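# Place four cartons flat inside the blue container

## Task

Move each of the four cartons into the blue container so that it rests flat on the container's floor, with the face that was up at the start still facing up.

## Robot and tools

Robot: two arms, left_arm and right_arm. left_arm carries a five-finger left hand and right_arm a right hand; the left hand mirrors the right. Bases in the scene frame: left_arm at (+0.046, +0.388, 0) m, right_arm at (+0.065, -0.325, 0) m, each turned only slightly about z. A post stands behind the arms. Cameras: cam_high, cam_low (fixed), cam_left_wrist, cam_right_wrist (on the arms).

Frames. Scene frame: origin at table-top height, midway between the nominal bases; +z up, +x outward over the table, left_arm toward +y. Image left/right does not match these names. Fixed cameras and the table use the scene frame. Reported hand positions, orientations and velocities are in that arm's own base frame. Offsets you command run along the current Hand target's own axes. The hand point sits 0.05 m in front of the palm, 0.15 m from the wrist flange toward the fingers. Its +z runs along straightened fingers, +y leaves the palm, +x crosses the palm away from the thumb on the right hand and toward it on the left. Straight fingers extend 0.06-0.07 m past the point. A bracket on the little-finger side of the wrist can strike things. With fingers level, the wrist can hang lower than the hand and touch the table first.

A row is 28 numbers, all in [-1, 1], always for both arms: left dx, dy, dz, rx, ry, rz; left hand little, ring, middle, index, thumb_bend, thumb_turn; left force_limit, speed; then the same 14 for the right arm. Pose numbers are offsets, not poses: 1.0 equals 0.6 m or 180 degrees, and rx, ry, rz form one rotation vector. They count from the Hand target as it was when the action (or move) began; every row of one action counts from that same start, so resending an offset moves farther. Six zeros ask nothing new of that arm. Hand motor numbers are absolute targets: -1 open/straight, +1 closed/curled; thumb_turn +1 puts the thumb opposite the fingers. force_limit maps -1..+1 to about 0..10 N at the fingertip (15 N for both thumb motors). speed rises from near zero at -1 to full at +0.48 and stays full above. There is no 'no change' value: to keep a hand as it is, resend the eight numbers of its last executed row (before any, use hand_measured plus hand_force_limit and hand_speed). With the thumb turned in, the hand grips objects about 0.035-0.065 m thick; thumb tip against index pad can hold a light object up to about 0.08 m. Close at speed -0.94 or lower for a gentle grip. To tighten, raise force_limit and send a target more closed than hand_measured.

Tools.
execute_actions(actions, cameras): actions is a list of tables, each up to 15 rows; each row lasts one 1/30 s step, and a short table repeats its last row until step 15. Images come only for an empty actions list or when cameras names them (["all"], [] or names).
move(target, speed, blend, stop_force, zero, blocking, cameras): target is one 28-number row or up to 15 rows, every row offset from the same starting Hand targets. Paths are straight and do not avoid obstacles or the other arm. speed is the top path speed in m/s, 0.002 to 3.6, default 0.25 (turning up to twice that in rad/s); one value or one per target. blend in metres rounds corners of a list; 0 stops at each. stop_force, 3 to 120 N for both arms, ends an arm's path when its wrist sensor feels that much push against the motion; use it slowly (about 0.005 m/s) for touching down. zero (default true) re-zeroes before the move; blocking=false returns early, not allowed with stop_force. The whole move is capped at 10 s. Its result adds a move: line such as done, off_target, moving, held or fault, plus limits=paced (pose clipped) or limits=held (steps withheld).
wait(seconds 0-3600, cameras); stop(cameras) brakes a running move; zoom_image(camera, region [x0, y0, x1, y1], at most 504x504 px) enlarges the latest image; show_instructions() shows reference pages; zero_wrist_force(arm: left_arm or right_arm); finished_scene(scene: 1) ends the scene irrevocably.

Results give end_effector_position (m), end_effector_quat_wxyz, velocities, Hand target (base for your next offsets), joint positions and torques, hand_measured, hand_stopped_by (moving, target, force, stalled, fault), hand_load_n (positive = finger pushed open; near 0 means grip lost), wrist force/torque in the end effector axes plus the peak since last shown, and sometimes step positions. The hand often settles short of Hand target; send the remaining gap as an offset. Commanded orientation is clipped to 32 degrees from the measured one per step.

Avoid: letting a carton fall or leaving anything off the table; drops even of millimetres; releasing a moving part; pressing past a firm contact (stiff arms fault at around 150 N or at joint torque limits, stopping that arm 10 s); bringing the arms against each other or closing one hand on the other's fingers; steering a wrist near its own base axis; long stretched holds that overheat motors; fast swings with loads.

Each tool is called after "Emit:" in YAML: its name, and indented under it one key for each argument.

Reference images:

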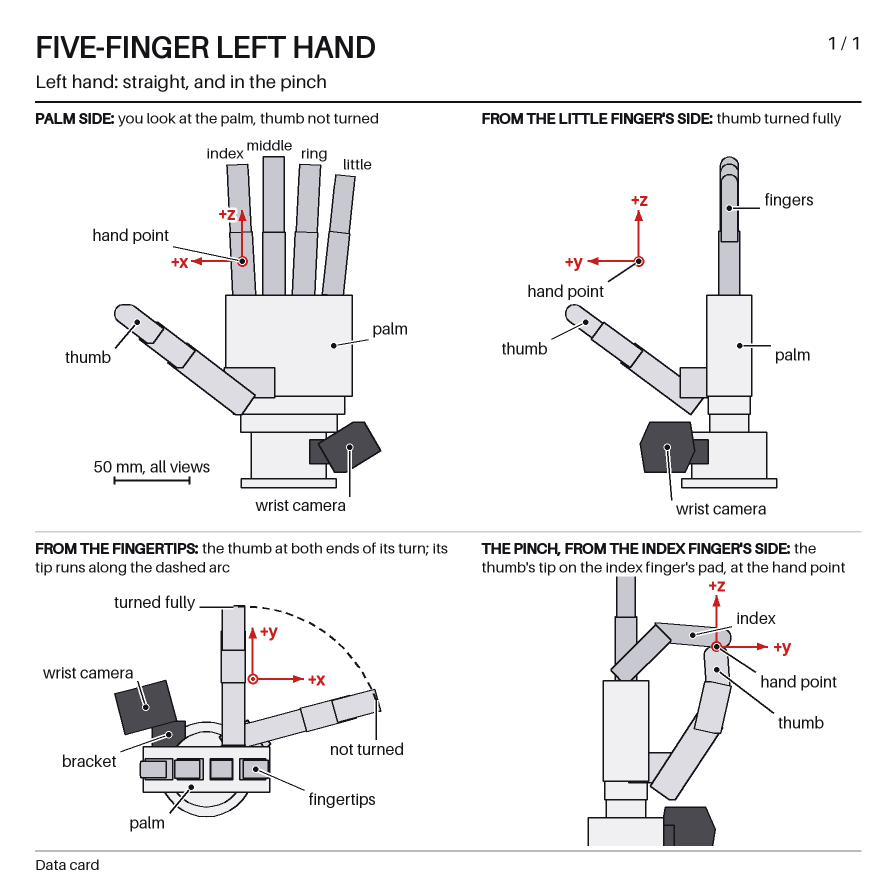

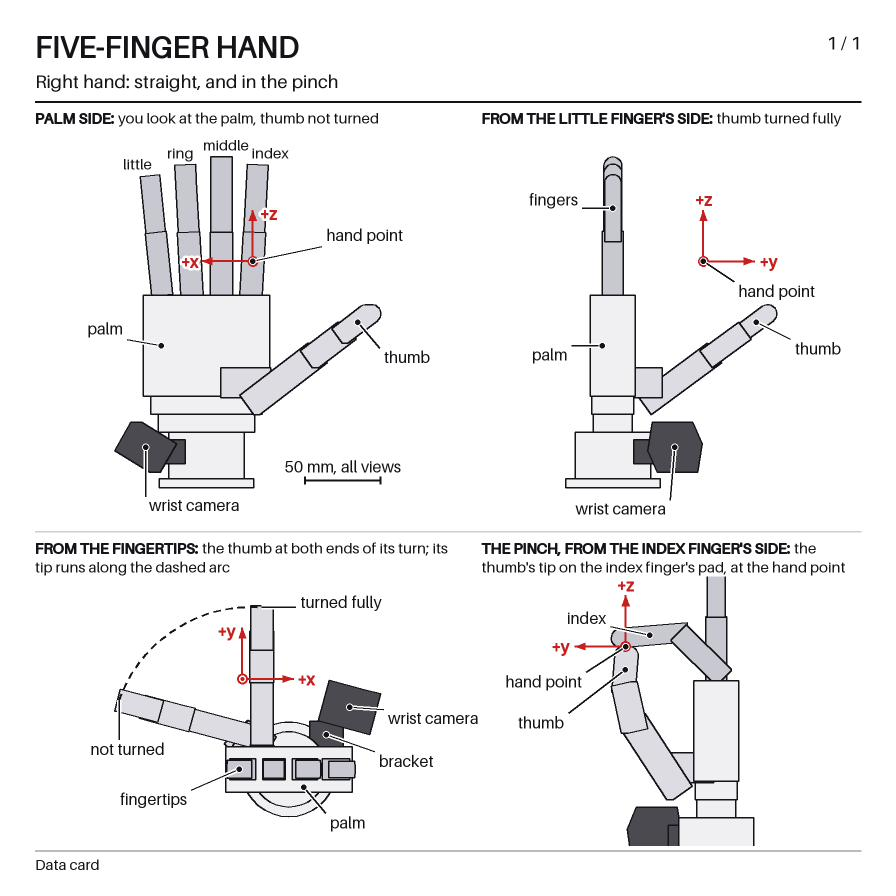

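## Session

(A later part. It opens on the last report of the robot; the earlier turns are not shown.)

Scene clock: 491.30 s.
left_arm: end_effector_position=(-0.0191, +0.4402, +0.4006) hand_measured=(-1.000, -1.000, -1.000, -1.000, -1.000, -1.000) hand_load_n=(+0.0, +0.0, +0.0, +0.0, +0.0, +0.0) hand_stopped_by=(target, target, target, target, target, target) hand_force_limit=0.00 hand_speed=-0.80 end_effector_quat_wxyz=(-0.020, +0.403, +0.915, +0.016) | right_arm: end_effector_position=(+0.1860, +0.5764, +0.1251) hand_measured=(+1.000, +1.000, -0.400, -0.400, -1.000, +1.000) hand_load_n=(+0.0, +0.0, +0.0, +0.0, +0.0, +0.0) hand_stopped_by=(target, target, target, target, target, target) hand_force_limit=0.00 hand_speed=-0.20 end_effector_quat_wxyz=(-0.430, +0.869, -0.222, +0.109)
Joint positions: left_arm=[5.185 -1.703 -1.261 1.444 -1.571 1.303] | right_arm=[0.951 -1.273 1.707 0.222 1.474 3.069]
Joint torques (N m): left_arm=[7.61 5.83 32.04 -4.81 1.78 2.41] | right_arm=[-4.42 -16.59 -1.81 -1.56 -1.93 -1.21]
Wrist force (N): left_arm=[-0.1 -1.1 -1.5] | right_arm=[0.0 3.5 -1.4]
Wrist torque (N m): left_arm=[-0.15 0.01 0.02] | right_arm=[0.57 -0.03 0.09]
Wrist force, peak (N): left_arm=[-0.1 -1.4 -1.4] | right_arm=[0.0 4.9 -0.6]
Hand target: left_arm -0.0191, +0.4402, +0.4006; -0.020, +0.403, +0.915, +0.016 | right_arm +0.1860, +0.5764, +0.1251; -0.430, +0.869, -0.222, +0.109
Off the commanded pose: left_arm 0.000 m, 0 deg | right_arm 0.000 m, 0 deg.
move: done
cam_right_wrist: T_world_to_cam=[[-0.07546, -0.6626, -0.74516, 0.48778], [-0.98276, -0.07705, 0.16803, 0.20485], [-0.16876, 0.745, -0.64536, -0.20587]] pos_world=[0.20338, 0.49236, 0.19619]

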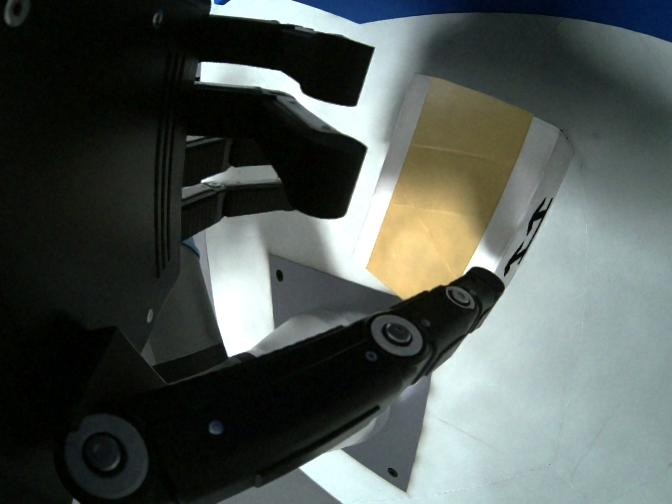

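Emit:
move:
  target:
    - [0, 0, 0, 0, 0, 0, -1, -1, -1, -1, -1, -1, 0, -0.8, 0.0018, 0.0026, -0.0034, 0, -0.0049, -0.0037, 1, 1, -0.4, -0.4, -1, 1, 0, -0.2]
    - [0, 0, 0, 0, 0, 0, -1, -1, -1, -1, -1, -1, 0, -0.8, 0.0018, 0.0782, 0.0543, 0, -0.0049, -0.0037, 1, 1, -0.4, -0.4, -1, 1, 0, -0.2]
  speed: 0.04
  stop_force: 8
  cameras: ["cam_right_wrist"]

Emit:
zoom_image:
  camera: "cam_right_wrist"
  region: [240, 20, 640, 420]

Scene clock: 514.63 s.
left_arm: end_effector_position=(-0.0191, +0.4402, +0.4006) hand_measured=(-1.000, -1.000, -1.000, -1.000, -1.000, -1.000) hand_load_n=(+0.0, +0.0, +0.0, +0.0, +0.0, +0.0) hand_stopped_by=(target, target, target, target, target, target) hand_force_limit=0.00 hand_speed=-0.80 end_effector_quat_wxyz=(-0.020, +0.403, +0.915, +0.016) | right_arm: end_effector_position=(+0.1856, +0.5736, +0.0680) hand_measured=(+1.000, +1.000, -0.400, -0.400, -1.000, +1.000) hand_load_n=(+0.0, +0.0, +0.0, +0.0, +0.0, +0.0) hand_stopped_by=(target, target, target, target, target, target) hand_force_limit=0.00 hand_speed=-0.20 end_effector_quat_wxyz=(-0.431, +0.871, -0.213, +0.105)
Joint positions: left_arm=[5.185 -1.703 -1.261 1.444 -1.571 1.303] | right_arm=[0.94 -1.212 1.789 0.081 1.451 3.05]
Joint torques (N m): left_arm=[7.96 6.06 32.28 -4.8 1.66 2.28] | right_arm=[6.73 -16.56 -2.81 -1.68 1.78 1.23]
Wrist force (N): left_arm=[-0.1 -1.0 -1.3] | right_arm=[-0.2 3.0 -1.2]
Wrist torque (N m): left_arm=[-0.13 0.02 0.02] | right_arm=[0.46 0.01 0.13]
Wrist force, peak (N): left_arm=[0.0 -1.6 -1.3] | right_arm=[0.1 3.8 -1.1]
Hand target: left_arm -0.0191, +0.4402, +0.4006; -0.020, +0.403, +0.915, +0.016 | right_arm +0.1856, +0.5736, +0.0680; -0.431, +0.871, -0.213, +0.105
Off the commanded pose: left_arm 0.000 m, 0 deg | right_arm 0.000 m, 0 deg.
move: done
cam_right_wrist: T_world_to_cam=[[-0.06272, -0.66388, -0.7452, 0.44175], [-0.9811, -0.09596, 0.16806, 0.22436], [-0.18308, 0.74166, -0.64531, -0.23616]] pos_world=[0.20459, 0.48995, 0.13909]

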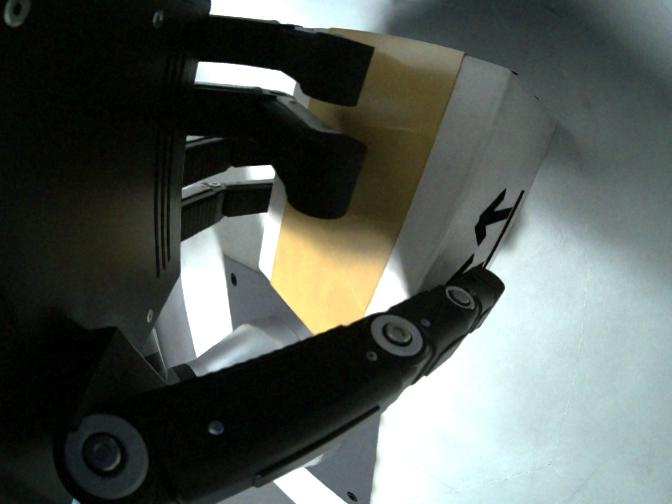

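Scaled by 1.260 from the camera's image (finer frame: 960x720).

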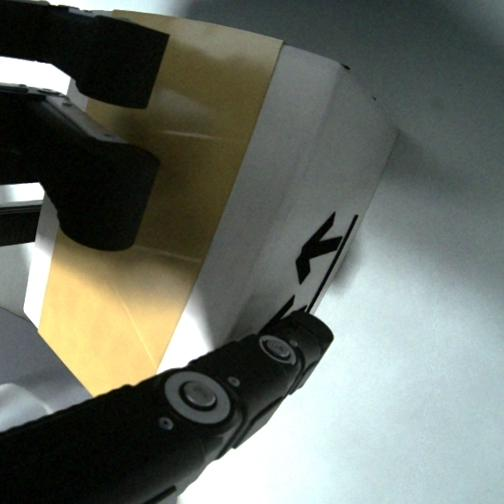

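Emit:
move:
  target:
    - [0, 0, 0, 0, 0, 0, -1, -1, -1, -1, -1, -1, 0, -0.8, 0.005, -0.004, 0.0053, 0, -0.0088, -0.0067, 1, 1, -0.4, -0.4, -1, 1, 0, -0.2]
    - [0, 0, 0, 0, 0, 0, -1, -1, -1, -1, -1, -1, 0, -0.8, 0.005, -0.004, 0.0053, 0, -0.0088, -0.0067, 1, 1, 0.2, 0.2, -1, 1, -0.3, -0.94]
  speed: 0.02
  cameras: ["cam_right_wrist"]

Scene clock: 530.77 s.
left_arm: end_effector_position=(-0.0191, +0.4402, +0.4006) hand_measured=(-1.000, -1.000, -1.000, -1.000, -1.000, -1.000) hand_load_n=(+0.0, +0.0, +0.0, +0.0, +0.0, +0.5) hand_stopped_by=(target, target, target, target, target, target) hand_force_limit=0.00 hand_speed=-0.80 end_effector_quat_wxyz=(-0.020, +0.403, +0.915, +0.016) | right_arm: end_effector_position=(+0.1901, +0.5757, +0.0680) hand_measured=(+1.000, +1.000, -0.198, -0.192, -1.000, +1.000) hand_load_n=(+0.0, +0.0, +4.5, +4.5, +0.5, -0.5) hand_stopped_by=(target, target, force, force, target, target) hand_force_limit=-0.30 hand_speed=-0.94 end_effector_quat_wxyz=(-0.432, +0.874, -0.198, +0.097)
Joint positions: left_arm=[5.185 -1.703 -1.261 1.444 -1.571 1.303] | right_arm=[0.922 -1.203 1.777 0.089 1.409 3.018]
Joint torques (N m): left_arm=[8.16 5.92 32.06 -4.89 1.65 2.26] | right_arm=[-5.59 -18.06 -27.1 1.92 -2.37 -1.41]
Wrist force (N): left_arm=[-0.3 -1.2 -1.3] | right_arm=[0.1 5.0 -0.3]
Wrist torque (N m): left_arm=[-0.16 0.05 0.01] | right_arm=[0.59 -0.07 0.19]
Wrist force, peak (N): left_arm=[-0.2 -1.3 -1.6] | right_arm=[-0.1 5.5 0.1]
Hand target: left_arm -0.0191, +0.4402, +0.4006; -0.020, +0.403, +0.915, +0.016 | right_arm +0.1901, +0.5757, +0.0680; -0.432, +0.874, -0.198, +0.097
Off the commanded pose: left_arm 0.000 m, 0 deg | right_arm 0.000 m, 0 deg.
move: done
cam_right_wrist: T_world_to_cam=[[-0.03966, -0.66559, -0.74526, 0.44002], [-0.97716, -0.12998, 0.16809, 0.24785], [-0.20875, 0.73491, -0.64524, -0.2281]] pos_world=[0.21203, 0.49272, 0.13909]

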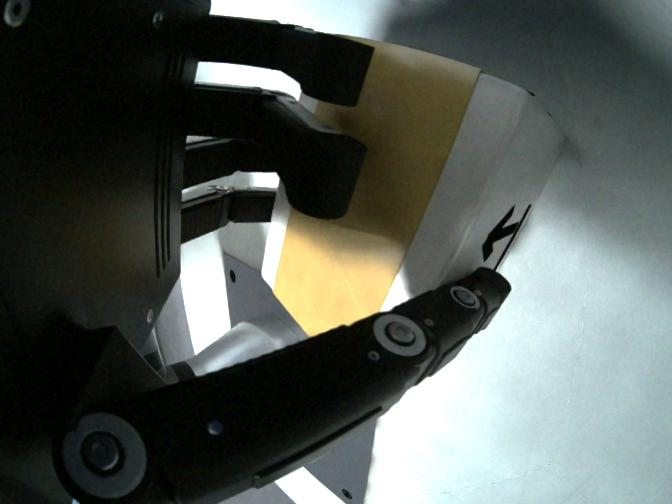

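Emit:
move:
  target: [0, 0, 0, 0, 0, 0, -1, -1, -1, -1, -1, -1, 0, -0.8, 0, -0.0794, -0.0607, 0, 0, 0, 1, 1, 0.2, 0.2, -1, 1, -0.3, -0.94]
  speed: 0.04
  cameras: ["cam_right_wrist", "cam_high"]

Scene clock: 537.73 s.
left_arm: end_effector_position=(-0.0191, +0.4402, +0.4006) hand_measured=(-1.000, -1.000, -1.000, -1.000, -1.000, -1.000) hand_load_n=(+0.0, +0.0, +0.0, +0.0, +0.0, +0.0) hand_stopped_by=(target, target, target, target, target, target) hand_force_limit=0.00 hand_speed=-0.80 end_effector_quat_wxyz=(-0.020, +0.403, +0.915, +0.016) | right_arm: end_effector_position=(+0.1902, +0.5757, +0.1279) hand_measured=(+1.000, +1.000, -0.198, -0.192, -1.000, +1.000) hand_load_n=(+0.5, +0.0, +0.0, +0.0, +0.0, +0.0) hand_stopped_by=(target, target, force, force, target, target) hand_force_limit=-0.30 hand_speed=-0.94 end_effector_quat_wxyz=(-0.432, +0.874, -0.198, +0.097)
Joint positions: left_arm=[5.185 -1.703 -1.261 1.444 -1.571 1.303] | right_arm=[0.922 -1.272 1.699 0.235 1.409 3.018]
Joint torques (N m): left_arm=[8.28 5.91 32.32 -4.84 1.64 2.18] | right_arm=[-5.52 -55.26 -29.44 2.48 -2.58 -1.66]
Wrist force (N): left_arm=[-0.2 -1.1 -1.2] | right_arm=[0.1 2.9 -1.3]
Wrist torque (N m): left_arm=[-0.16 0.03 0.02] | right_arm=[0.42 -0.06 0.16]
Wrist force, peak (N): left_arm=[-0.2 -1.5 -1.6] | right_arm=[0.0 6.6 1.3]
Hand target: left_arm -0.0191, +0.4402, +0.4006; -0.020, +0.403, +0.915, +0.016 | right_arm +0.1902, +0.5757, +0.1279; -0.432, +0.874, -0.198, +0.097
Off the commanded pose: left_arm 0.000 m, 0 deg | right_arm 0.000 m, 0 deg.
move: done
cam_right_wrist: T_world_to_cam=[[-0.03966, -0.66559, -0.74526, 0.48466], [-0.97716, -0.12998, 0.16809, 0.23778], [-0.20875, 0.73491, -0.64524, -0.18945]] pos_world=[0.21203, 0.49272, 0.19899]
Images, in order (width x height): cam_high 896x504, cam_right_wrist 672x504.

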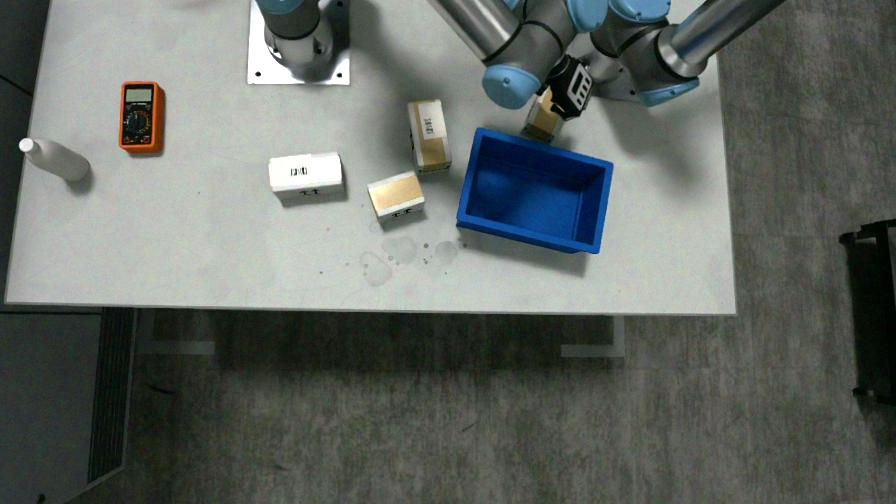

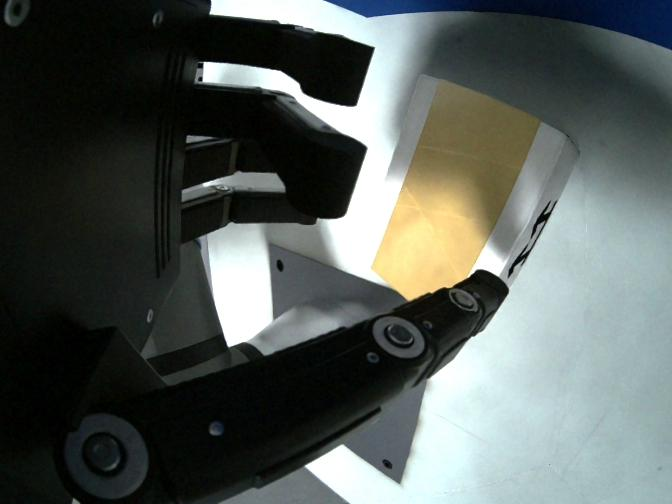

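Emit:
zoom_image:
  camera: "cam_right_wrist"
  region: [340, 50, 640, 350]

Scaled by 1.680 from the camera's image (finer frame: 960x720).

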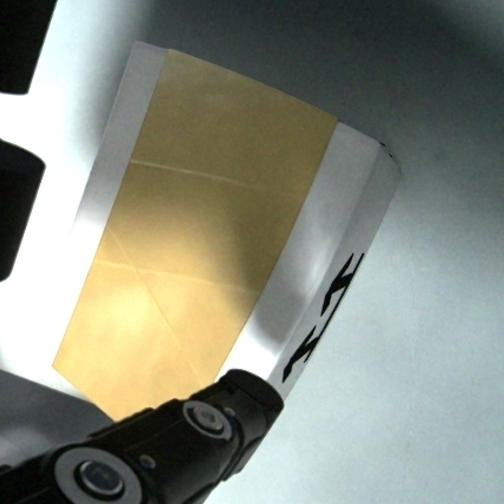

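Emit:
move:
  target:
    - [0, 0, 0, 0, 0, 0, -1, -1, -1, -1, -1, -1, 0, -0.8, 0, 0.0819, 0.0626, 0, 0, 0, 1, 1, -0.4, -0.4, -1, 1, -0.3, 0.2]
    - [0, 0, 0, 0, 0, 0, -1, -1, -1, -1, -1, -1, 0, -0.8, 0, 0.0779, 0.0679, 0, 0, 0, 1, 1, -0.4, -0.4, -1, 1, -0.3, 0.2]
  speed: [0.05, 0.01]
  stop_force: 8

Emit:
move:
  target: [0, 0, 0, 0, 0, 0, -1, -1, -1, -1, -1, -1, 0, -0.8, 0, 0, 0, 0, 0, 0, 1, 1, 0.3, 0.3, -1, 1, 0.5, -0.94]
  cameras: ["cam_right_wrist"]

Scene clock: 570.23 s.
left_arm: end_effector_position=(-0.0191, +0.4402, +0.4006) hand_measured=(-1.000, -1.000, -1.000, -1.000, -1.000, -1.000) hand_load_n=(+0.0, +0.0, +0.0, +0.0, +0.0, +0.0) hand_stopped_by=(target, target, target, target, target, target) hand_force_limit=0.00 hand_speed=-0.80 end_effector_quat_wxyz=(-0.020, +0.403, +0.915, +0.016) | right_arm: end_effector_position=(+0.1901, +0.5757, +0.0689) hand_measured=(+1.000, +1.000, -0.400, -0.400, -1.000, +1.000) hand_load_n=(+0.0, +0.0, +0.0, +0.0, +0.5, -1.5) hand_stopped_by=(target, target, target, target, target, target) hand_force_limit=-0.30 hand_speed=0.20 end_effector_quat_wxyz=(-0.432, +0.874, -0.198, +0.097)
Joint positions: left_arm=[5.185 -1.703 -1.261 1.444 -1.571 1.303] | right_arm=[0.922 -1.204 1.776 0.091 1.409 3.017]
Joint torques (N m): left_arm=[8.49 6.08 31.71 -4.85 1.72 2.32] | right_arm=[-4.93 -53.96 -24.05 1.71 -1.87 -1.5]
Wrist force (N): left_arm=[-0.1 -1.2 -1.2] | right_arm=[0.9 1.5 -7.0]
Wrist torque (N m): left_arm=[-0.16 0.02 0.02] | right_arm=[0.37 0.04 0.12]
Wrist force, peak (N): left_arm=[-0.2 -1.3 -1.6] | right_arm=[-1.5 -7.6 -14.8]
Hand target: left_arm -0.0191, +0.4402, +0.4006; -0.020, +0.403, +0.915, +0.016 | right_arm +0.1901, +0.5757, +0.0689; -0.432, +0.874, -0.198, +0.097 (not the last commanded pose)
Off the commanded pose: left_arm 0.000 m, 0 deg | right_arm 0.005 m, 0 deg.
move: contact (right_arm); path passed 0 of 2 targets

Scene clock: 571.87 s.
left_arm: end_effector_position=(-0.0191, +0.4402, +0.4006) hand_measured=(-1.000, -1.000, -1.000, -1.000, -1.000, -1.000) hand_load_n=(+0.0, +0.0, -0.5, +0.0, +0.0, +0.0) hand_stopped_by=(target, target, target, target, target, target) hand_force_limit=0.00 hand_speed=-0.80 end_effector_quat_wxyz=(-0.020, +0.403, +0.915, +0.016) | right_arm: end_effector_position=(+0.1901, +0.5757, +0.0689) hand_measured=(+1.000, +1.000, -0.176, -0.166, -1.000, +1.000) hand_load_n=(+0.0, +0.0, +8.0, +7.5, +1.0, -1.5) hand_stopped_by=(target, target, force, force, target, target) hand_force_limit=0.50 hand_speed=-0.94 end_effector_quat_wxyz=(-0.432, +0.874, -0.198, +0.097)
Joint positions: left_arm=[5.185 -1.703 -1.261 1.444 -1.571 1.303] | right_arm=[0.922 -1.204 1.776 0.091 1.409 3.017]
Joint torques (N m): left_arm=[8.36 6.17 31.89 -4.71 1.66 2.17] | right_arm=[-4.15 -53.72 -24.38 1.7 -1.88 -1.57]
Wrist force (N): left_arm=[-0.1 -1.2 -1.4] | right_arm=[-0.3 2.8 -0.2]
Wrist torque (N m): left_arm=[-0.15 0.02 0.02] | right_arm=[0.34 -0.02 0.13]
Wrist force, peak (N): left_arm=[-0.1 -1.2 -1.7] | right_arm=[1.5 0.6 -7.7]
Hand target: left_arm -0.0191, +0.4402, +0.4006; -0.020, +0.403, +0.915, +0.016 | right_arm +0.1901, +0.5757, +0.0689; -0.432, +0.874, -0.198, +0.097
Off the commanded pose: left_arm 0.000 m, 0 deg | right_arm 0.000 m, 0 deg.
move: done
cam_right_wrist: T_world_to_cam=[[-0.03961, -0.6658, -0.74508, 0.44076], [-0.97715, -0.13004, 0.16815, 0.24772], [-0.20885, 0.73471, -0.64544, -0.22737]] pos_world=[0.21203, 0.49272, 0.13999]

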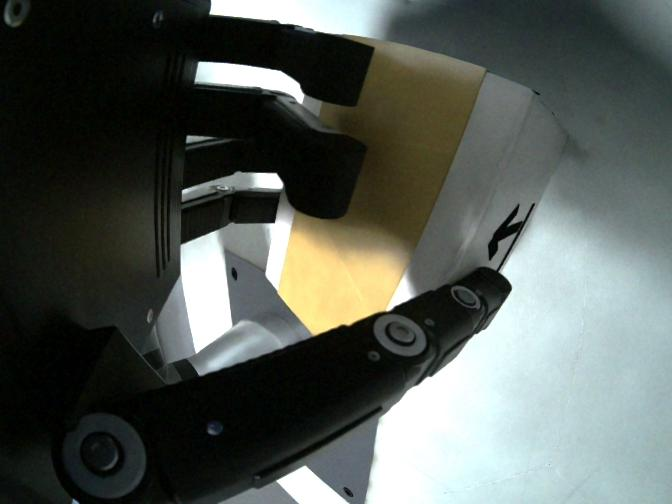

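Emit:
move:
  target: [0, 0, 0, 0, 0, 0, -1, -1, -1, -1, -1, -1, 0, -0.8, 0, -0.0132, -0.0101, 0, 0, 0, 1, 1, 0.3, 0.3, -1, 1, 0.5, -0.94]
  speed: 0.02
  cameras: ["cam_right_wrist"]

Scene clock: 577.57 s.
left_arm: end_effector_position=(-0.0191, +0.4402, +0.4006) hand_measured=(-1.000, -1.000, -1.000, -1.000, -1.000, -1.000) hand_load_n=(+0.0, +0.0, +0.0, +0.0, +0.0, +0.0) hand_stopped_by=(target, target, target, target, target, target) hand_force_limit=0.00 hand_speed=-0.80 end_effector_quat_wxyz=(-0.020, +0.403, +0.915, +0.016) | right_arm: end_effector_position=(+0.1901, +0.5756, +0.0788) hand_measured=(+1.000, +1.000, -0.176, -0.166, -1.000, +1.000) hand_load_n=(+0.0, +0.5, +8.0, +7.5, +1.5, -1.0) hand_stopped_by=(target, target, force, force, target, target) hand_force_limit=0.50 hand_speed=-0.94 end_effector_quat_wxyz=(-0.432, +0.874, -0.198, +0.097)
Joint positions: left_arm=[5.185 -1.703 -1.261 1.444 -1.571 1.303] | right_arm=[0.922 -1.217 1.764 0.116 1.409 3.017]
Joint torques (N m): left_arm=[8.21 5.35 31.88 -4.72 1.54 2.18] | right_arm=[-4.47 -59.02 -29.06 2.19 -1.97 -1.52]
Wrist force (N): left_arm=[-0.2 -1.1 -1.4] | right_arm=[-0.1 6.2 0.6]
Wrist torque (N m): left_arm=[-0.14 0.02 0.01] | right_arm=[0.62 -0.04 0.20]
Wrist force, peak (N): left_arm=[0.0 -1.1 -1.7] | right_arm=[-0.1 6.5 0.6]
Hand target: left_arm -0.0191, +0.4402, +0.4006; -0.020, +0.403, +0.915, +0.016 | right_arm +0.1901, +0.5756, +0.0789; -0.432, +0.874, -0.198, +0.097
Off the commanded pose: left_arm 0.000 m, 0 deg | right_arm 0.000 m, 0 deg.
move: done
cam_right_wrist: T_world_to_cam=[[-0.03961, -0.6658, -0.74508, 0.44813], [-0.97715, -0.13004, 0.16815, 0.24605], [-0.20885, 0.73471, -0.64544, -0.22098]] pos_world=[0.21203, 0.49272, 0.14989]

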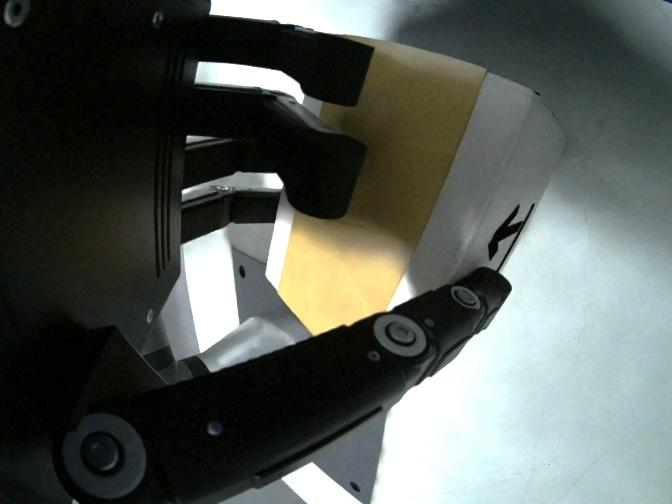

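Emit:
move:
  target:
    - [0, 0, 0, 0, 0, 0, -1, -1, -1, -1, -1, -1, 0, -0.8, 0, 0, 0, 0, 0, 0, 1, 1, 0.35, 0.35, -1, 1, 0.8, -0.94]
    - [0, 0, 0, 0, 0, 0, -1, -1, -1, -1, -1, -1, 0, -0.8, 0, -0.0662, -0.0506, 0, 0, 0, 1, 1, 0.35, 0.35, -1, 1, 0.8, -0.94]
  speed: 0.05
  cameras: ["cam_right_wrist"]

Scene clock: 586.53 s.
left_arm: end_effector_position=(-0.0191, +0.4402, +0.4006) hand_measured=(-1.000, -1.000, -1.000, -1.000, -1.000, -1.000) hand_load_n=(+0.0, +0.0, +0.0, +0.0, +0.0, +0.0) hand_stopped_by=(target, target, target, target, target, target) hand_force_limit=0.00 hand_speed=-0.80 end_effector_quat_wxyz=(-0.020, +0.403, +0.915, +0.016) | right_arm: end_effector_position=(+0.1901, +0.5756, +0.1288) hand_measured=(+1.000, +1.000, -0.174, -0.156, -1.000, +1.000) hand_load_n=(+0.0, +0.0, +8.5, +10.0, +1.5, -1.5) hand_stopped_by=(target, target, force, force, target, target) hand_force_limit=0.80 hand_speed=-0.94 end_effector_quat_wxyz=(-0.432, +0.874, -0.198, +0.097)
Joint positions: left_arm=[5.185 -1.703 -1.261 1.444 -1.571 1.303] | right_arm=[0.922 -1.273 1.697 0.238 1.409 3.017]
Joint torques (N m): left_arm=[8.25 6.35 32.95 -4.78 1.55 2.08] | right_arm=[-5.84 -58.94 -32.29 2.05 -1.94 -1.62]
Wrist force (N): left_arm=[-0.1 -1.1 -1.2] | right_arm=[0.4 6.5 0.6]
Wrist torque (N m): left_arm=[-0.14 0.03 0.01] | right_arm=[0.69 -0.13 0.26]
Wrist force, peak (N): left_arm=[-0.1 -1.3 -1.6] | right_arm=[0.2 6.8 1.1]
Hand target: left_arm -0.0191, +0.4402, +0.4006; -0.020, +0.403, +0.915, +0.016 | right_arm +0.1901, +0.5756, +0.1289; -0.432, +0.874, -0.198, +0.097
Off the commanded pose: left_arm 0.000 m, 0 deg | right_arm 0.000 m, 0 deg.
move: done
cam_right_wrist: T_world_to_cam=[[-0.03969, -0.66576, -0.74511, 0.48539], [-0.97714, -0.13001, 0.16821, 0.23762], [-0.20886, 0.73475, -0.64538, -0.18874]] pos_world=[0.21203, 0.49272, 0.19989]

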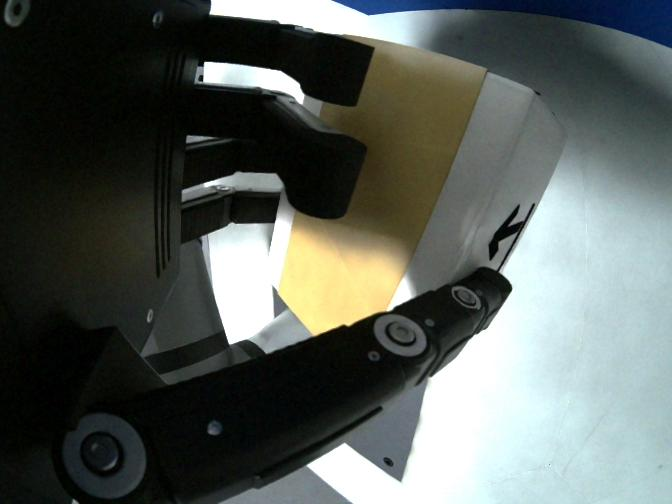

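Emit:
move:
  target: [0, 0, 0, 0, 0, 0, -1, -1, -1, -1, -1, -1, 0, -0.8, 0, -0.1588, -0.1214, 0, 0, 0, 1, 1, 0.35, 0.35, -1, 1, 0.8, -0.94]
  speed: 0.1
  cameras: ["cam_high"]

Emit:
zoom_image:
  camera: "cam_high"
  region: [450, 120, 540, 240]

Emit:
zoom_image:
  camera: "cam_high"
  region: [535, 150, 625, 270]

Scene clock: 609.97 s.
left_arm: end_effector_position=(-0.0191, +0.4402, +0.4006) hand_measured=(-1.000, -1.000, -1.000, -1.000, -1.000, -1.000) hand_load_n=(+0.0, +0.0, +0.0, +0.0, +0.0, +0.0) hand_stopped_by=(target, target, target, target, target, target) hand_force_limit=0.00 hand_speed=-0.80 end_effector_quat_wxyz=(-0.020, +0.403, +0.915, +0.016) | right_arm: end_effector_position=(+0.1902, +0.5756, +0.2488) hand_measured=(+1.000, +1.000, -0.174, -0.156, -1.000, +1.000) hand_load_n=(+0.0, +0.0, +8.5, +10.0, +1.5, -1.5) hand_stopped_by=(target, target, force, force, target, target) hand_force_limit=0.80 hand_speed=-0.94 end_effector_quat_wxyz=(-0.432, +0.874, -0.198, +0.097)
Joint positions: left_arm=[5.185 -1.703 -1.261 1.444 -1.571 1.303] | right_arm=[0.921 -1.35 1.478 0.535 1.408 3.017]
Joint torques (N m): left_arm=[8.5 6.45 32.03 -4.79 1.61 2.04] | right_arm=[-5.57 -53.56 -34.16 2.05 -0.16 -1.5]
Wrist force (N): left_arm=[-0.2 -1.1 -1.3] | right_arm=[-0.2 6.2 0.5]
Wrist torque (N m): left_arm=[-0.15 0.02 0.02] | right_arm=[0.66 -0.02 0.19]
Wrist force, peak (N): left_arm=[-0.1 -1.2 -1.7] | right_arm=[0.4 7.4 1.2]
Hand target: left_arm -0.0191, +0.4402, +0.4006; -0.020, +0.403, +0.915, +0.016 | right_arm +0.1902, +0.5756, +0.2488; -0.432, +0.874, -0.198, +0.097
Off the commanded pose: left_arm 0.000 m, 0 deg | right_arm 0.000 m, 0 deg.
move: done

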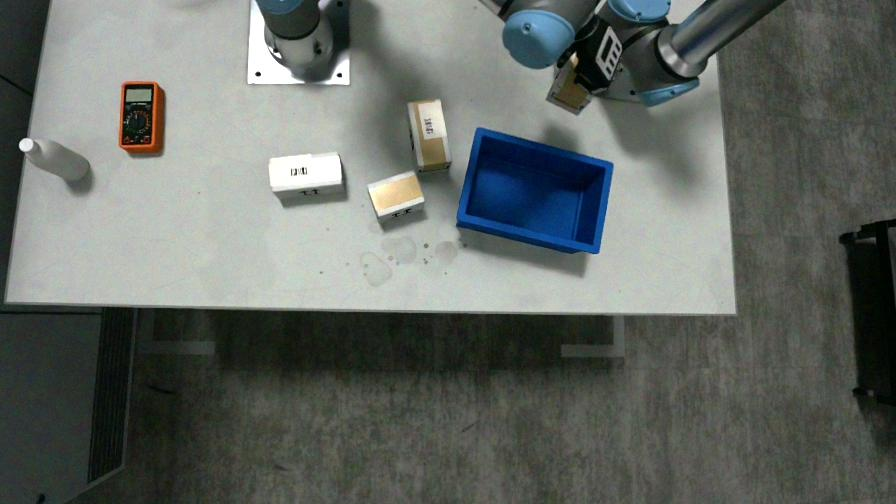

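Scaled by 4.200.

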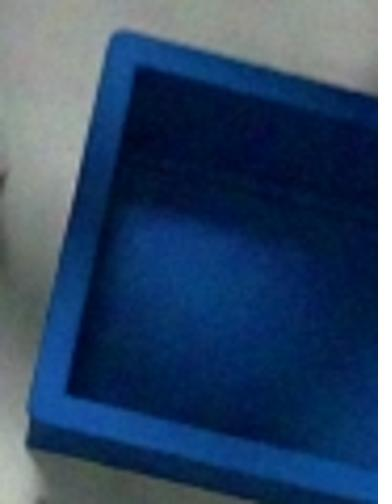

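Scaled by 4.200.

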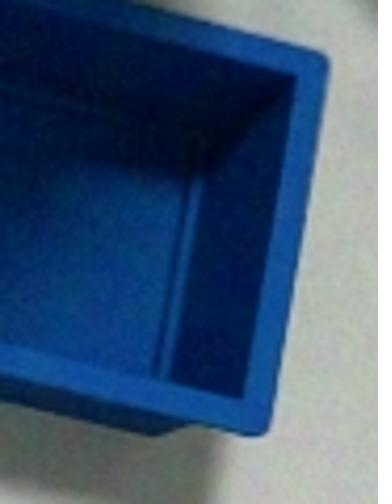

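Emit:
move:
  target: [0, 0, 0, 0, 0, 0, -1, -1, -1, -1, -1, -1, 0, -0.8, 0.387, -0.1085, 0.142, 0, 0.3538, 0.2705, 1, 1, 0.35, 0.35, -1, 1, 0.8, -0.94]
  speed: 0.15
  cameras: ["cam_high", "cam_right_wrist", "cam_low"]

Scene clock: 655.53 s.
left_arm: end_effector_position=(-0.0191, +0.4402, +0.4006) hand_measured=(-1.000, -1.000, -1.000, -1.000, -1.000, -1.000) hand_load_n=(+0.0, +0.0, +0.0, +0.0, +0.0, +0.0) hand_stopped_by=(target, target, target, target, target, target) hand_force_limit=0.00 hand_speed=-0.80 end_effector_quat_wxyz=(-0.020, +0.403, +0.915, +0.016) | right_arm: end_effector_position=(+0.4460, +0.5723, +0.2485) hand_measured=(+1.000, +1.000, -0.174, -0.156, -1.000, +1.000) hand_load_n=(+0.0, +0.0, +8.5, +10.0, +1.5, -1.0) hand_stopped_by=(target, target, force, force, target, target) hand_force_limit=0.80 hand_speed=-0.94 end_effector_quat_wxyz=(+0.268, -0.542, +0.715, -0.353)
Joint positions: left_arm=[5.185 -1.703 -1.261 1.444 -1.571 1.303] | right_arm=[0.917 -0.637 0.44 1.316 2.399 4.13]
Joint torques (N m): left_arm=[7.15 5.82 32.39 -4.62 1.5 1.98] | right_arm=[6.4 -32 -32.37 4.17 4.17 1.56]
Wrist force (N): left_arm=[-0.2 -1.2 -1.4] | right_arm=[-0.1 6.1 0.3]
Wrist torque (N m): left_arm=[-0.16 0.02 0.02] | right_arm=[0.66 -0.04 0.10]
Wrist force, peak (N): left_arm=[-0.4 -1.5 -1.7] | right_arm=[-0.2 7.1 0.2]
Hand target: left_arm -0.0191, +0.4402, +0.4006; -0.020, +0.403, +0.915, +0.016 | right_arm +0.4460, +0.5723, +0.2485; +0.268, -0.542, +0.715, -0.353
Off the commanded pose: left_arm 0.000 m, 0 deg | right_arm 0.000 m, 0 deg.
move: done
cam_right_wrist: T_world_to_cam=[[-0.66359, -0.07491, -0.74434, 0.5225], [-0.29492, 0.94059, 0.16826, -0.44993], [0.68751, 0.33117, -0.64626, -0.22412]] pos_world=[0.36812, 0.53657, 0.31978]
Images, in order (width x height): cam_high 896x504, cam_low 896x504, cam_right_wrist 672x504.

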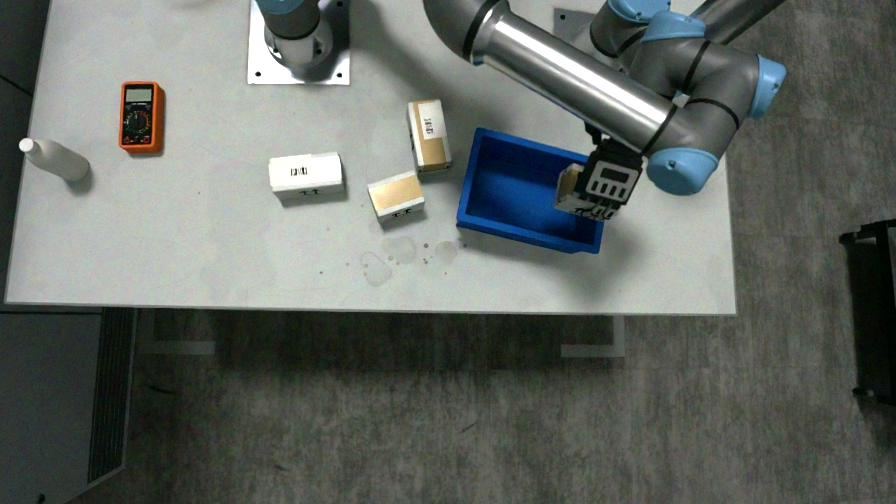

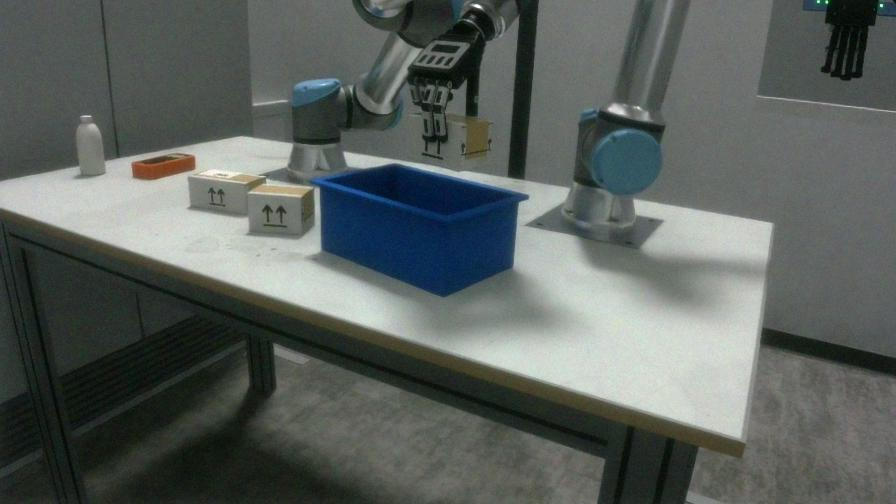

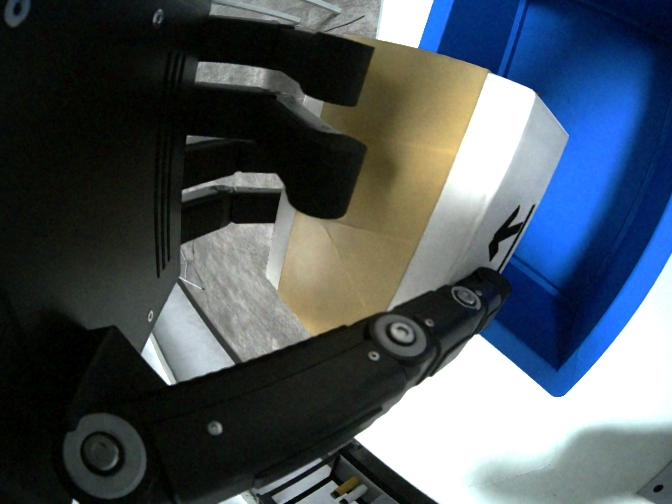

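Emit:
zoom_image:
  camera: "cam_right_wrist"
  region: [400, 0, 672, 400]

Emit:
zoom_image:
  camera: "cam_high"
  region: [450, 110, 670, 270]

Scaled by 1.260 from the camera's image (finer frame: 960x720).

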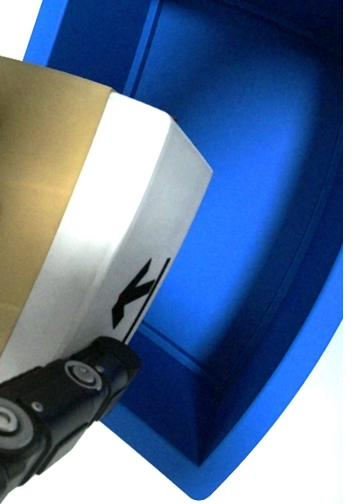

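Scaled by 2.291.

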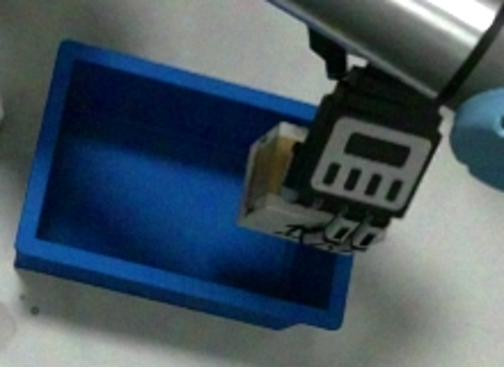

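Emit:
move:
  target:
    - [0, 0, 0, 0, 0, 0, -1, -1, -1, -1, -1, -1, 0, -0.8, -0.005, -0.0071, 0.0093, 0, 0.0022, 0.0017, 1, 1, 0.35, 0.35, -1, 1, 0.8, -0.94]
    - [0, 0, 0, 0, 0, 0, -1, -1, -1, -1, -1, -1, 0, -0.8, -0.005, 0.163, 0.1393, 0, 0.0022, 0.0017, 1, 1, 0.35, 0.35, -1, 1, 0.8, -0.94]
  speed: 0.06
  stop_force: 8
  cameras: ["cam_high", "cam_right_wrist", "cam_low"]

Emit:
zoom_image:
  camera: "cam_right_wrist"
  region: [400, 0, 672, 400]

Emit:
zoom_image:
  camera: "cam_high"
  region: [530, 130, 650, 270]

Scene clock: 687.57 s.
left_arm: end_effector_position=(-0.0191, +0.4402, +0.4006) hand_measured=(-1.000, -1.000, -1.000, -1.000, -1.000, -1.000) hand_load_n=(+0.0, +0.0, +0.0, +0.0, +0.0, +0.0) hand_stopped_by=(target, target, target, target, target, target) hand_force_limit=0.00 hand_speed=-0.80 end_effector_quat_wxyz=(-0.020, +0.403, +0.915, +0.016) | right_arm: end_effector_position=(+0.4534, +0.5734, +0.1201) hand_measured=(+1.000, +1.000, -0.174, -0.156, -1.000, +1.000) hand_load_n=(+0.0, +0.0, +8.5, +10.0, +1.5, -1.5) hand_stopped_by=(target, target, force, force, target, target) hand_force_limit=0.80 hand_speed=-0.94 end_effector_quat_wxyz=(+0.266, -0.538, +0.717, -0.354)
Joint positions: left_arm=[5.185 -1.703 -1.261 1.444 -1.571 1.303] | right_arm=[0.91 -0.631 0.759 0.993 2.4 4.133]
Joint torques (N m): left_arm=[7.83 6.32 32.63 -4.75 1.73 2.13] | right_arm=[-4.01 -32.82 -4.66 -0.82 -1.14 -1.33]
Wrist force (N): left_arm=[0.0 -1.2 -1.5] | right_arm=[-0.4 6.2 0.6]
Wrist torque (N m): left_arm=[-0.17 0.00 0.03] | right_arm=[0.63 0.00 0.13]
Wrist force, peak (N): left_arm=[-0.4 -1.2 -1.8] | right_arm=[-0.3 6.8 1.2]
Hand target: left_arm -0.0191, +0.4402, +0.4006; -0.020, +0.403, +0.915, +0.016 | right_arm +0.4534, +0.5734, +0.1201; +0.266, -0.538, +0.717, -0.354
Off the commanded pose: left_arm 0.000 m, 0 deg | right_arm 0.000 m, 0 deg.
move: done
cam_right_wrist: T_world_to_cam=[[-0.66432, -0.0691, -0.74425, 0.42883], [-0.28666, 0.94313, 0.16831, -0.43235], [0.6903, 0.32515, -0.64635, -0.31043]] pos_world=[0.37523, 0.53833, 0.19128]
Images, in order (width x height): cam_high 896x504, cam_low 896x504, cam_right_wrist 672x504.

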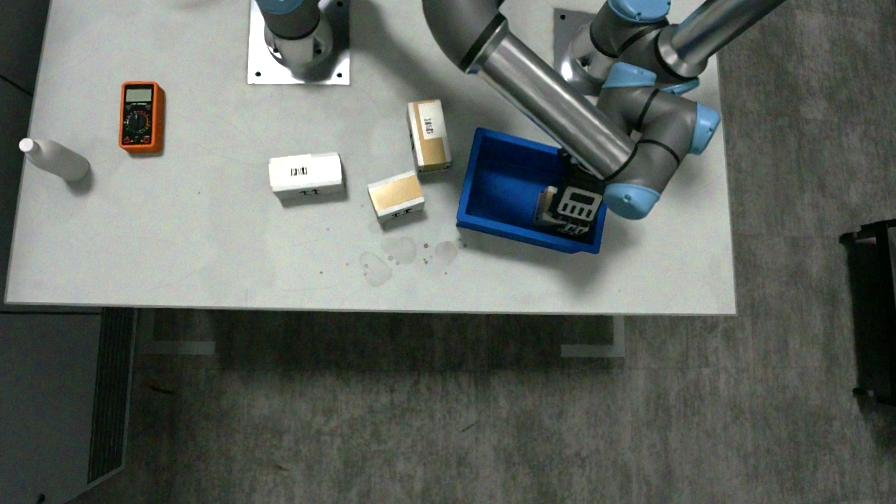

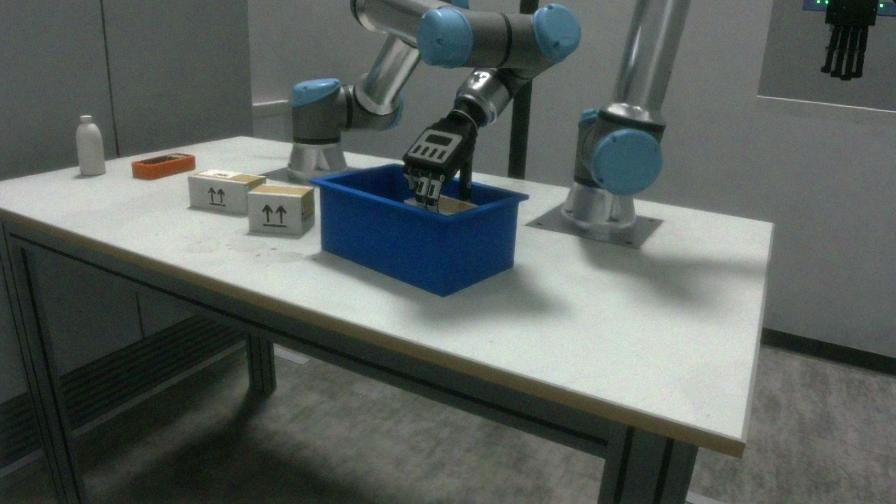

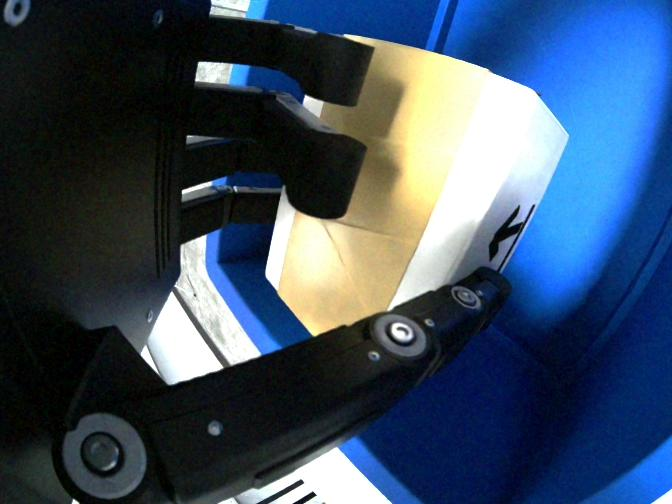

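Scaled by 1.260 from the camera's image (finer frame: 960x720).

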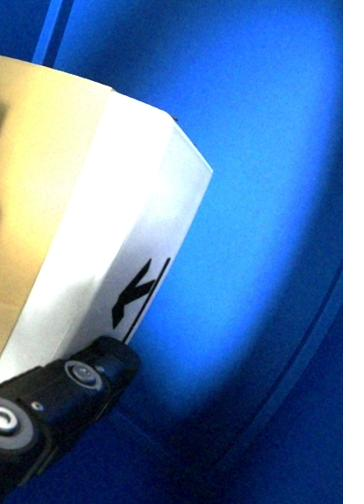

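Scaled by 3.600.

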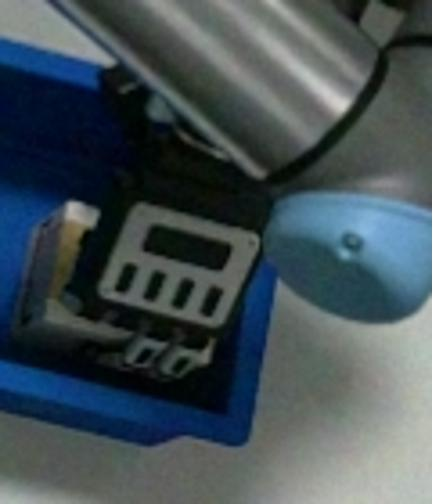

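Emit:
move:
  target:
    - [0, 0, 0, 0, 0, 0, -1, -1, -1, -1, -1, -1, 0, -0.8, 0, 0.0463, 0.0354, 0, 0, 0, 1, 1, 0.35, 0.35, -1, 1, 0.8, -0.94]
    - [0, 0, 0, 0, 0, 0, -1, -1, -1, -1, -1, -1, 0, -0.8, 0, 0.0715, 0.0546, 0, 0, 0, 1, 1, 0.35, 0.35, -1, 1, 0.8, -0.94]
  speed: [0.04, 0.006]
  stop_force: 5
  cameras: ["cam_right_wrist"]

Scene clock: 696.53 s.
left_arm: end_effector_position=(-0.0191, +0.4402, +0.4006) hand_measured=(-1.000, -1.000, -1.000, -1.000, -1.000, -1.000) hand_load_n=(+0.0, +0.0, +0.0, +0.0, +0.0, +0.5) hand_stopped_by=(target, target, target, target, target, target) hand_force_limit=0.00 hand_speed=-0.80 end_effector_quat_wxyz=(-0.020, +0.403, +0.915, +0.016) | right_arm: end_effector_position=(+0.4534, +0.5734, +0.0776) hand_measured=(+1.000, +1.000, -0.174, -0.156, -1.000, +1.000) hand_load_n=(+0.0, +0.0, +8.0, +9.5, +1.5, -2.0) hand_stopped_by=(target, target, force, force, target, target) hand_force_limit=0.80 hand_speed=-0.94 end_effector_quat_wxyz=(+0.266, -0.539, +0.717, -0.354)
Joint positions: left_arm=[5.185 -1.703 -1.261 1.444 -1.571 1.303] | right_arm=[0.91 -0.607 0.823 0.905 2.4 4.133]
Joint torques (N m): left_arm=[7.84 5.3 32.98 -4.74 1.52 1.94] | right_arm=[6.87 -69.05 -24.74 3.82 -0.12 -0.32]
Wrist force (N): left_arm=[-0.3 -1.2 -1.7] | right_arm=[2.0 -0.1 -3.3]
Wrist torque (N m): left_arm=[-0.14 0.03 0.02] | right_arm=[0.36 -0.05 0.12]
Wrist force, peak (N): left_arm=[-0.1 -1.1 -2.0] | right_arm=[-0.3 6.6 0.6]
Hand target: left_arm -0.0191, +0.4402, +0.4006; -0.020, +0.403, +0.915, +0.016 | right_arm +0.4534, +0.5734, +0.0777; +0.266, -0.538, +0.717, -0.354 (not the last commanded pose)
Off the commanded pose: left_arm 0.000 m, 0 deg | right_arm 0.011 m, 0 deg.
move: contact (right_arm); path passed 1 of 2 targets
cam_right_wrist: T_world_to_cam=[[-0.66436, -0.06919, -0.74421, 0.3972], [-0.28656, 0.9432, 0.16812, -0.42527], [0.6903, 0.32495, -0.64645, -0.3377]] pos_world=[0.37513, 0.53833, 0.14878]

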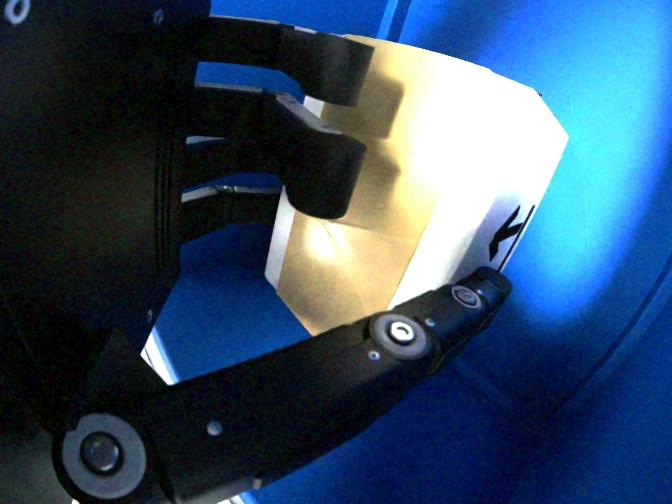

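Emit:
move:
  target:
    - [0, 0, 0, 0, 0, 0, -1, -1, -1, -1, -1, -1, 0, -0.8, 0, 0, 0, 0, 0, 0, 1, 1, -0.28, -0.28, -1, 1, 0.8, -0.9]
    - [0, 0, 0, 0, 0, 0, -1, -1, -1, -1, -1, -1, 0, -0.8, 0, -0.1323, -0.1012, 0, 0, 0, 1, 1, -0.28, -0.28, -1, 1, 0.8, -0.9]
  speed: [0.05, 0.05]
  cameras: ["cam_right_wrist", "cam_high"]

Scene clock: 734.53 s.
left_arm: end_effector_position=(-0.0191, +0.4402, +0.4006) hand_measured=(-1.000, -1.000, -1.000, -1.000, -1.000, -1.000) hand_load_n=(+0.0, +0.0, +0.0, +0.0, -0.5, +0.0) hand_stopped_by=(target, target, target, target, target, target) hand_force_limit=0.00 hand_speed=-0.80 end_effector_quat_wxyz=(-0.020, +0.403, +0.915, +0.016) | right_arm: end_effector_position=(+0.4534, +0.5734, +0.1778) hand_measured=(+1.000, +1.000, -0.280, -0.280, -1.000, +1.000) hand_load_n=(+0.0, +0.0, +0.0, +0.0, +0.0, +0.0) hand_stopped_by=(target, target, target, target, target, target) hand_force_limit=0.80 hand_speed=-0.90 end_effector_quat_wxyz=(+0.266, -0.538, +0.717, -0.354)
Joint positions: left_arm=[5.185 -1.703 -1.261 1.444 -1.571 1.303] | right_arm=[0.91 -0.644 0.636 1.129 2.4 4.133]
Joint torques (N m): left_arm=[7.76 5.87 31.82 -4.62 1.71 1.79] | right_arm=[0.44 -32.29 -31.64 4.2 1.3 1.31]
Wrist force (N): left_arm=[-0.2 -1.1 -1.7] | right_arm=[-0.2 2.9 -1.4]
Wrist torque (N m): left_arm=[-0.13 0.02 0.01] | right_arm=[0.43 0.06 0.06]
Wrist force, peak (N): left_arm=[-0.4 -1.6 -1.8] | right_arm=[-0.1 4.3 -2.5]
Hand target: left_arm -0.0191, +0.4402, +0.4006; -0.020, +0.403, +0.915, +0.016 | right_arm +0.4534, +0.5734, +0.1776; +0.266, -0.538, +0.717, -0.354
Off the commanded pose: left_arm 0.000 m, 0 deg | right_arm 0.000 m, 0 deg.
move: done
cam_right_wrist: T_world_to_cam=[[-0.6642, -0.06888, -0.74437, 0.47165], [-0.28669, 0.94308, 0.16854, -0.44208], [0.6904, 0.32535, -0.64614, -0.27332]] pos_world=[0.37523, 0.53833, 0.24899]
Images, in order (width x height): cam_high 896x504, cam_right_wrist 672x504.

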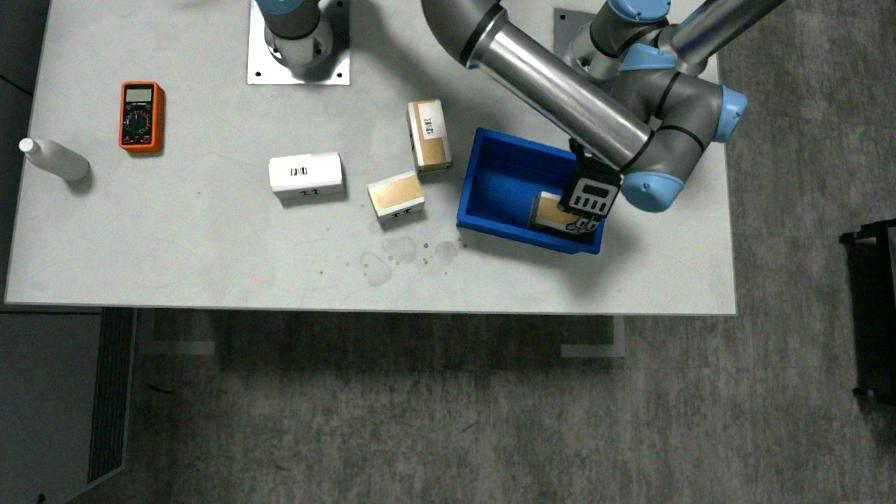

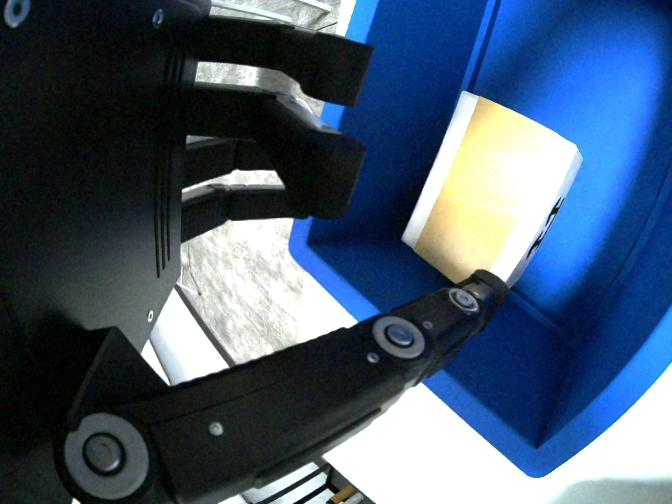

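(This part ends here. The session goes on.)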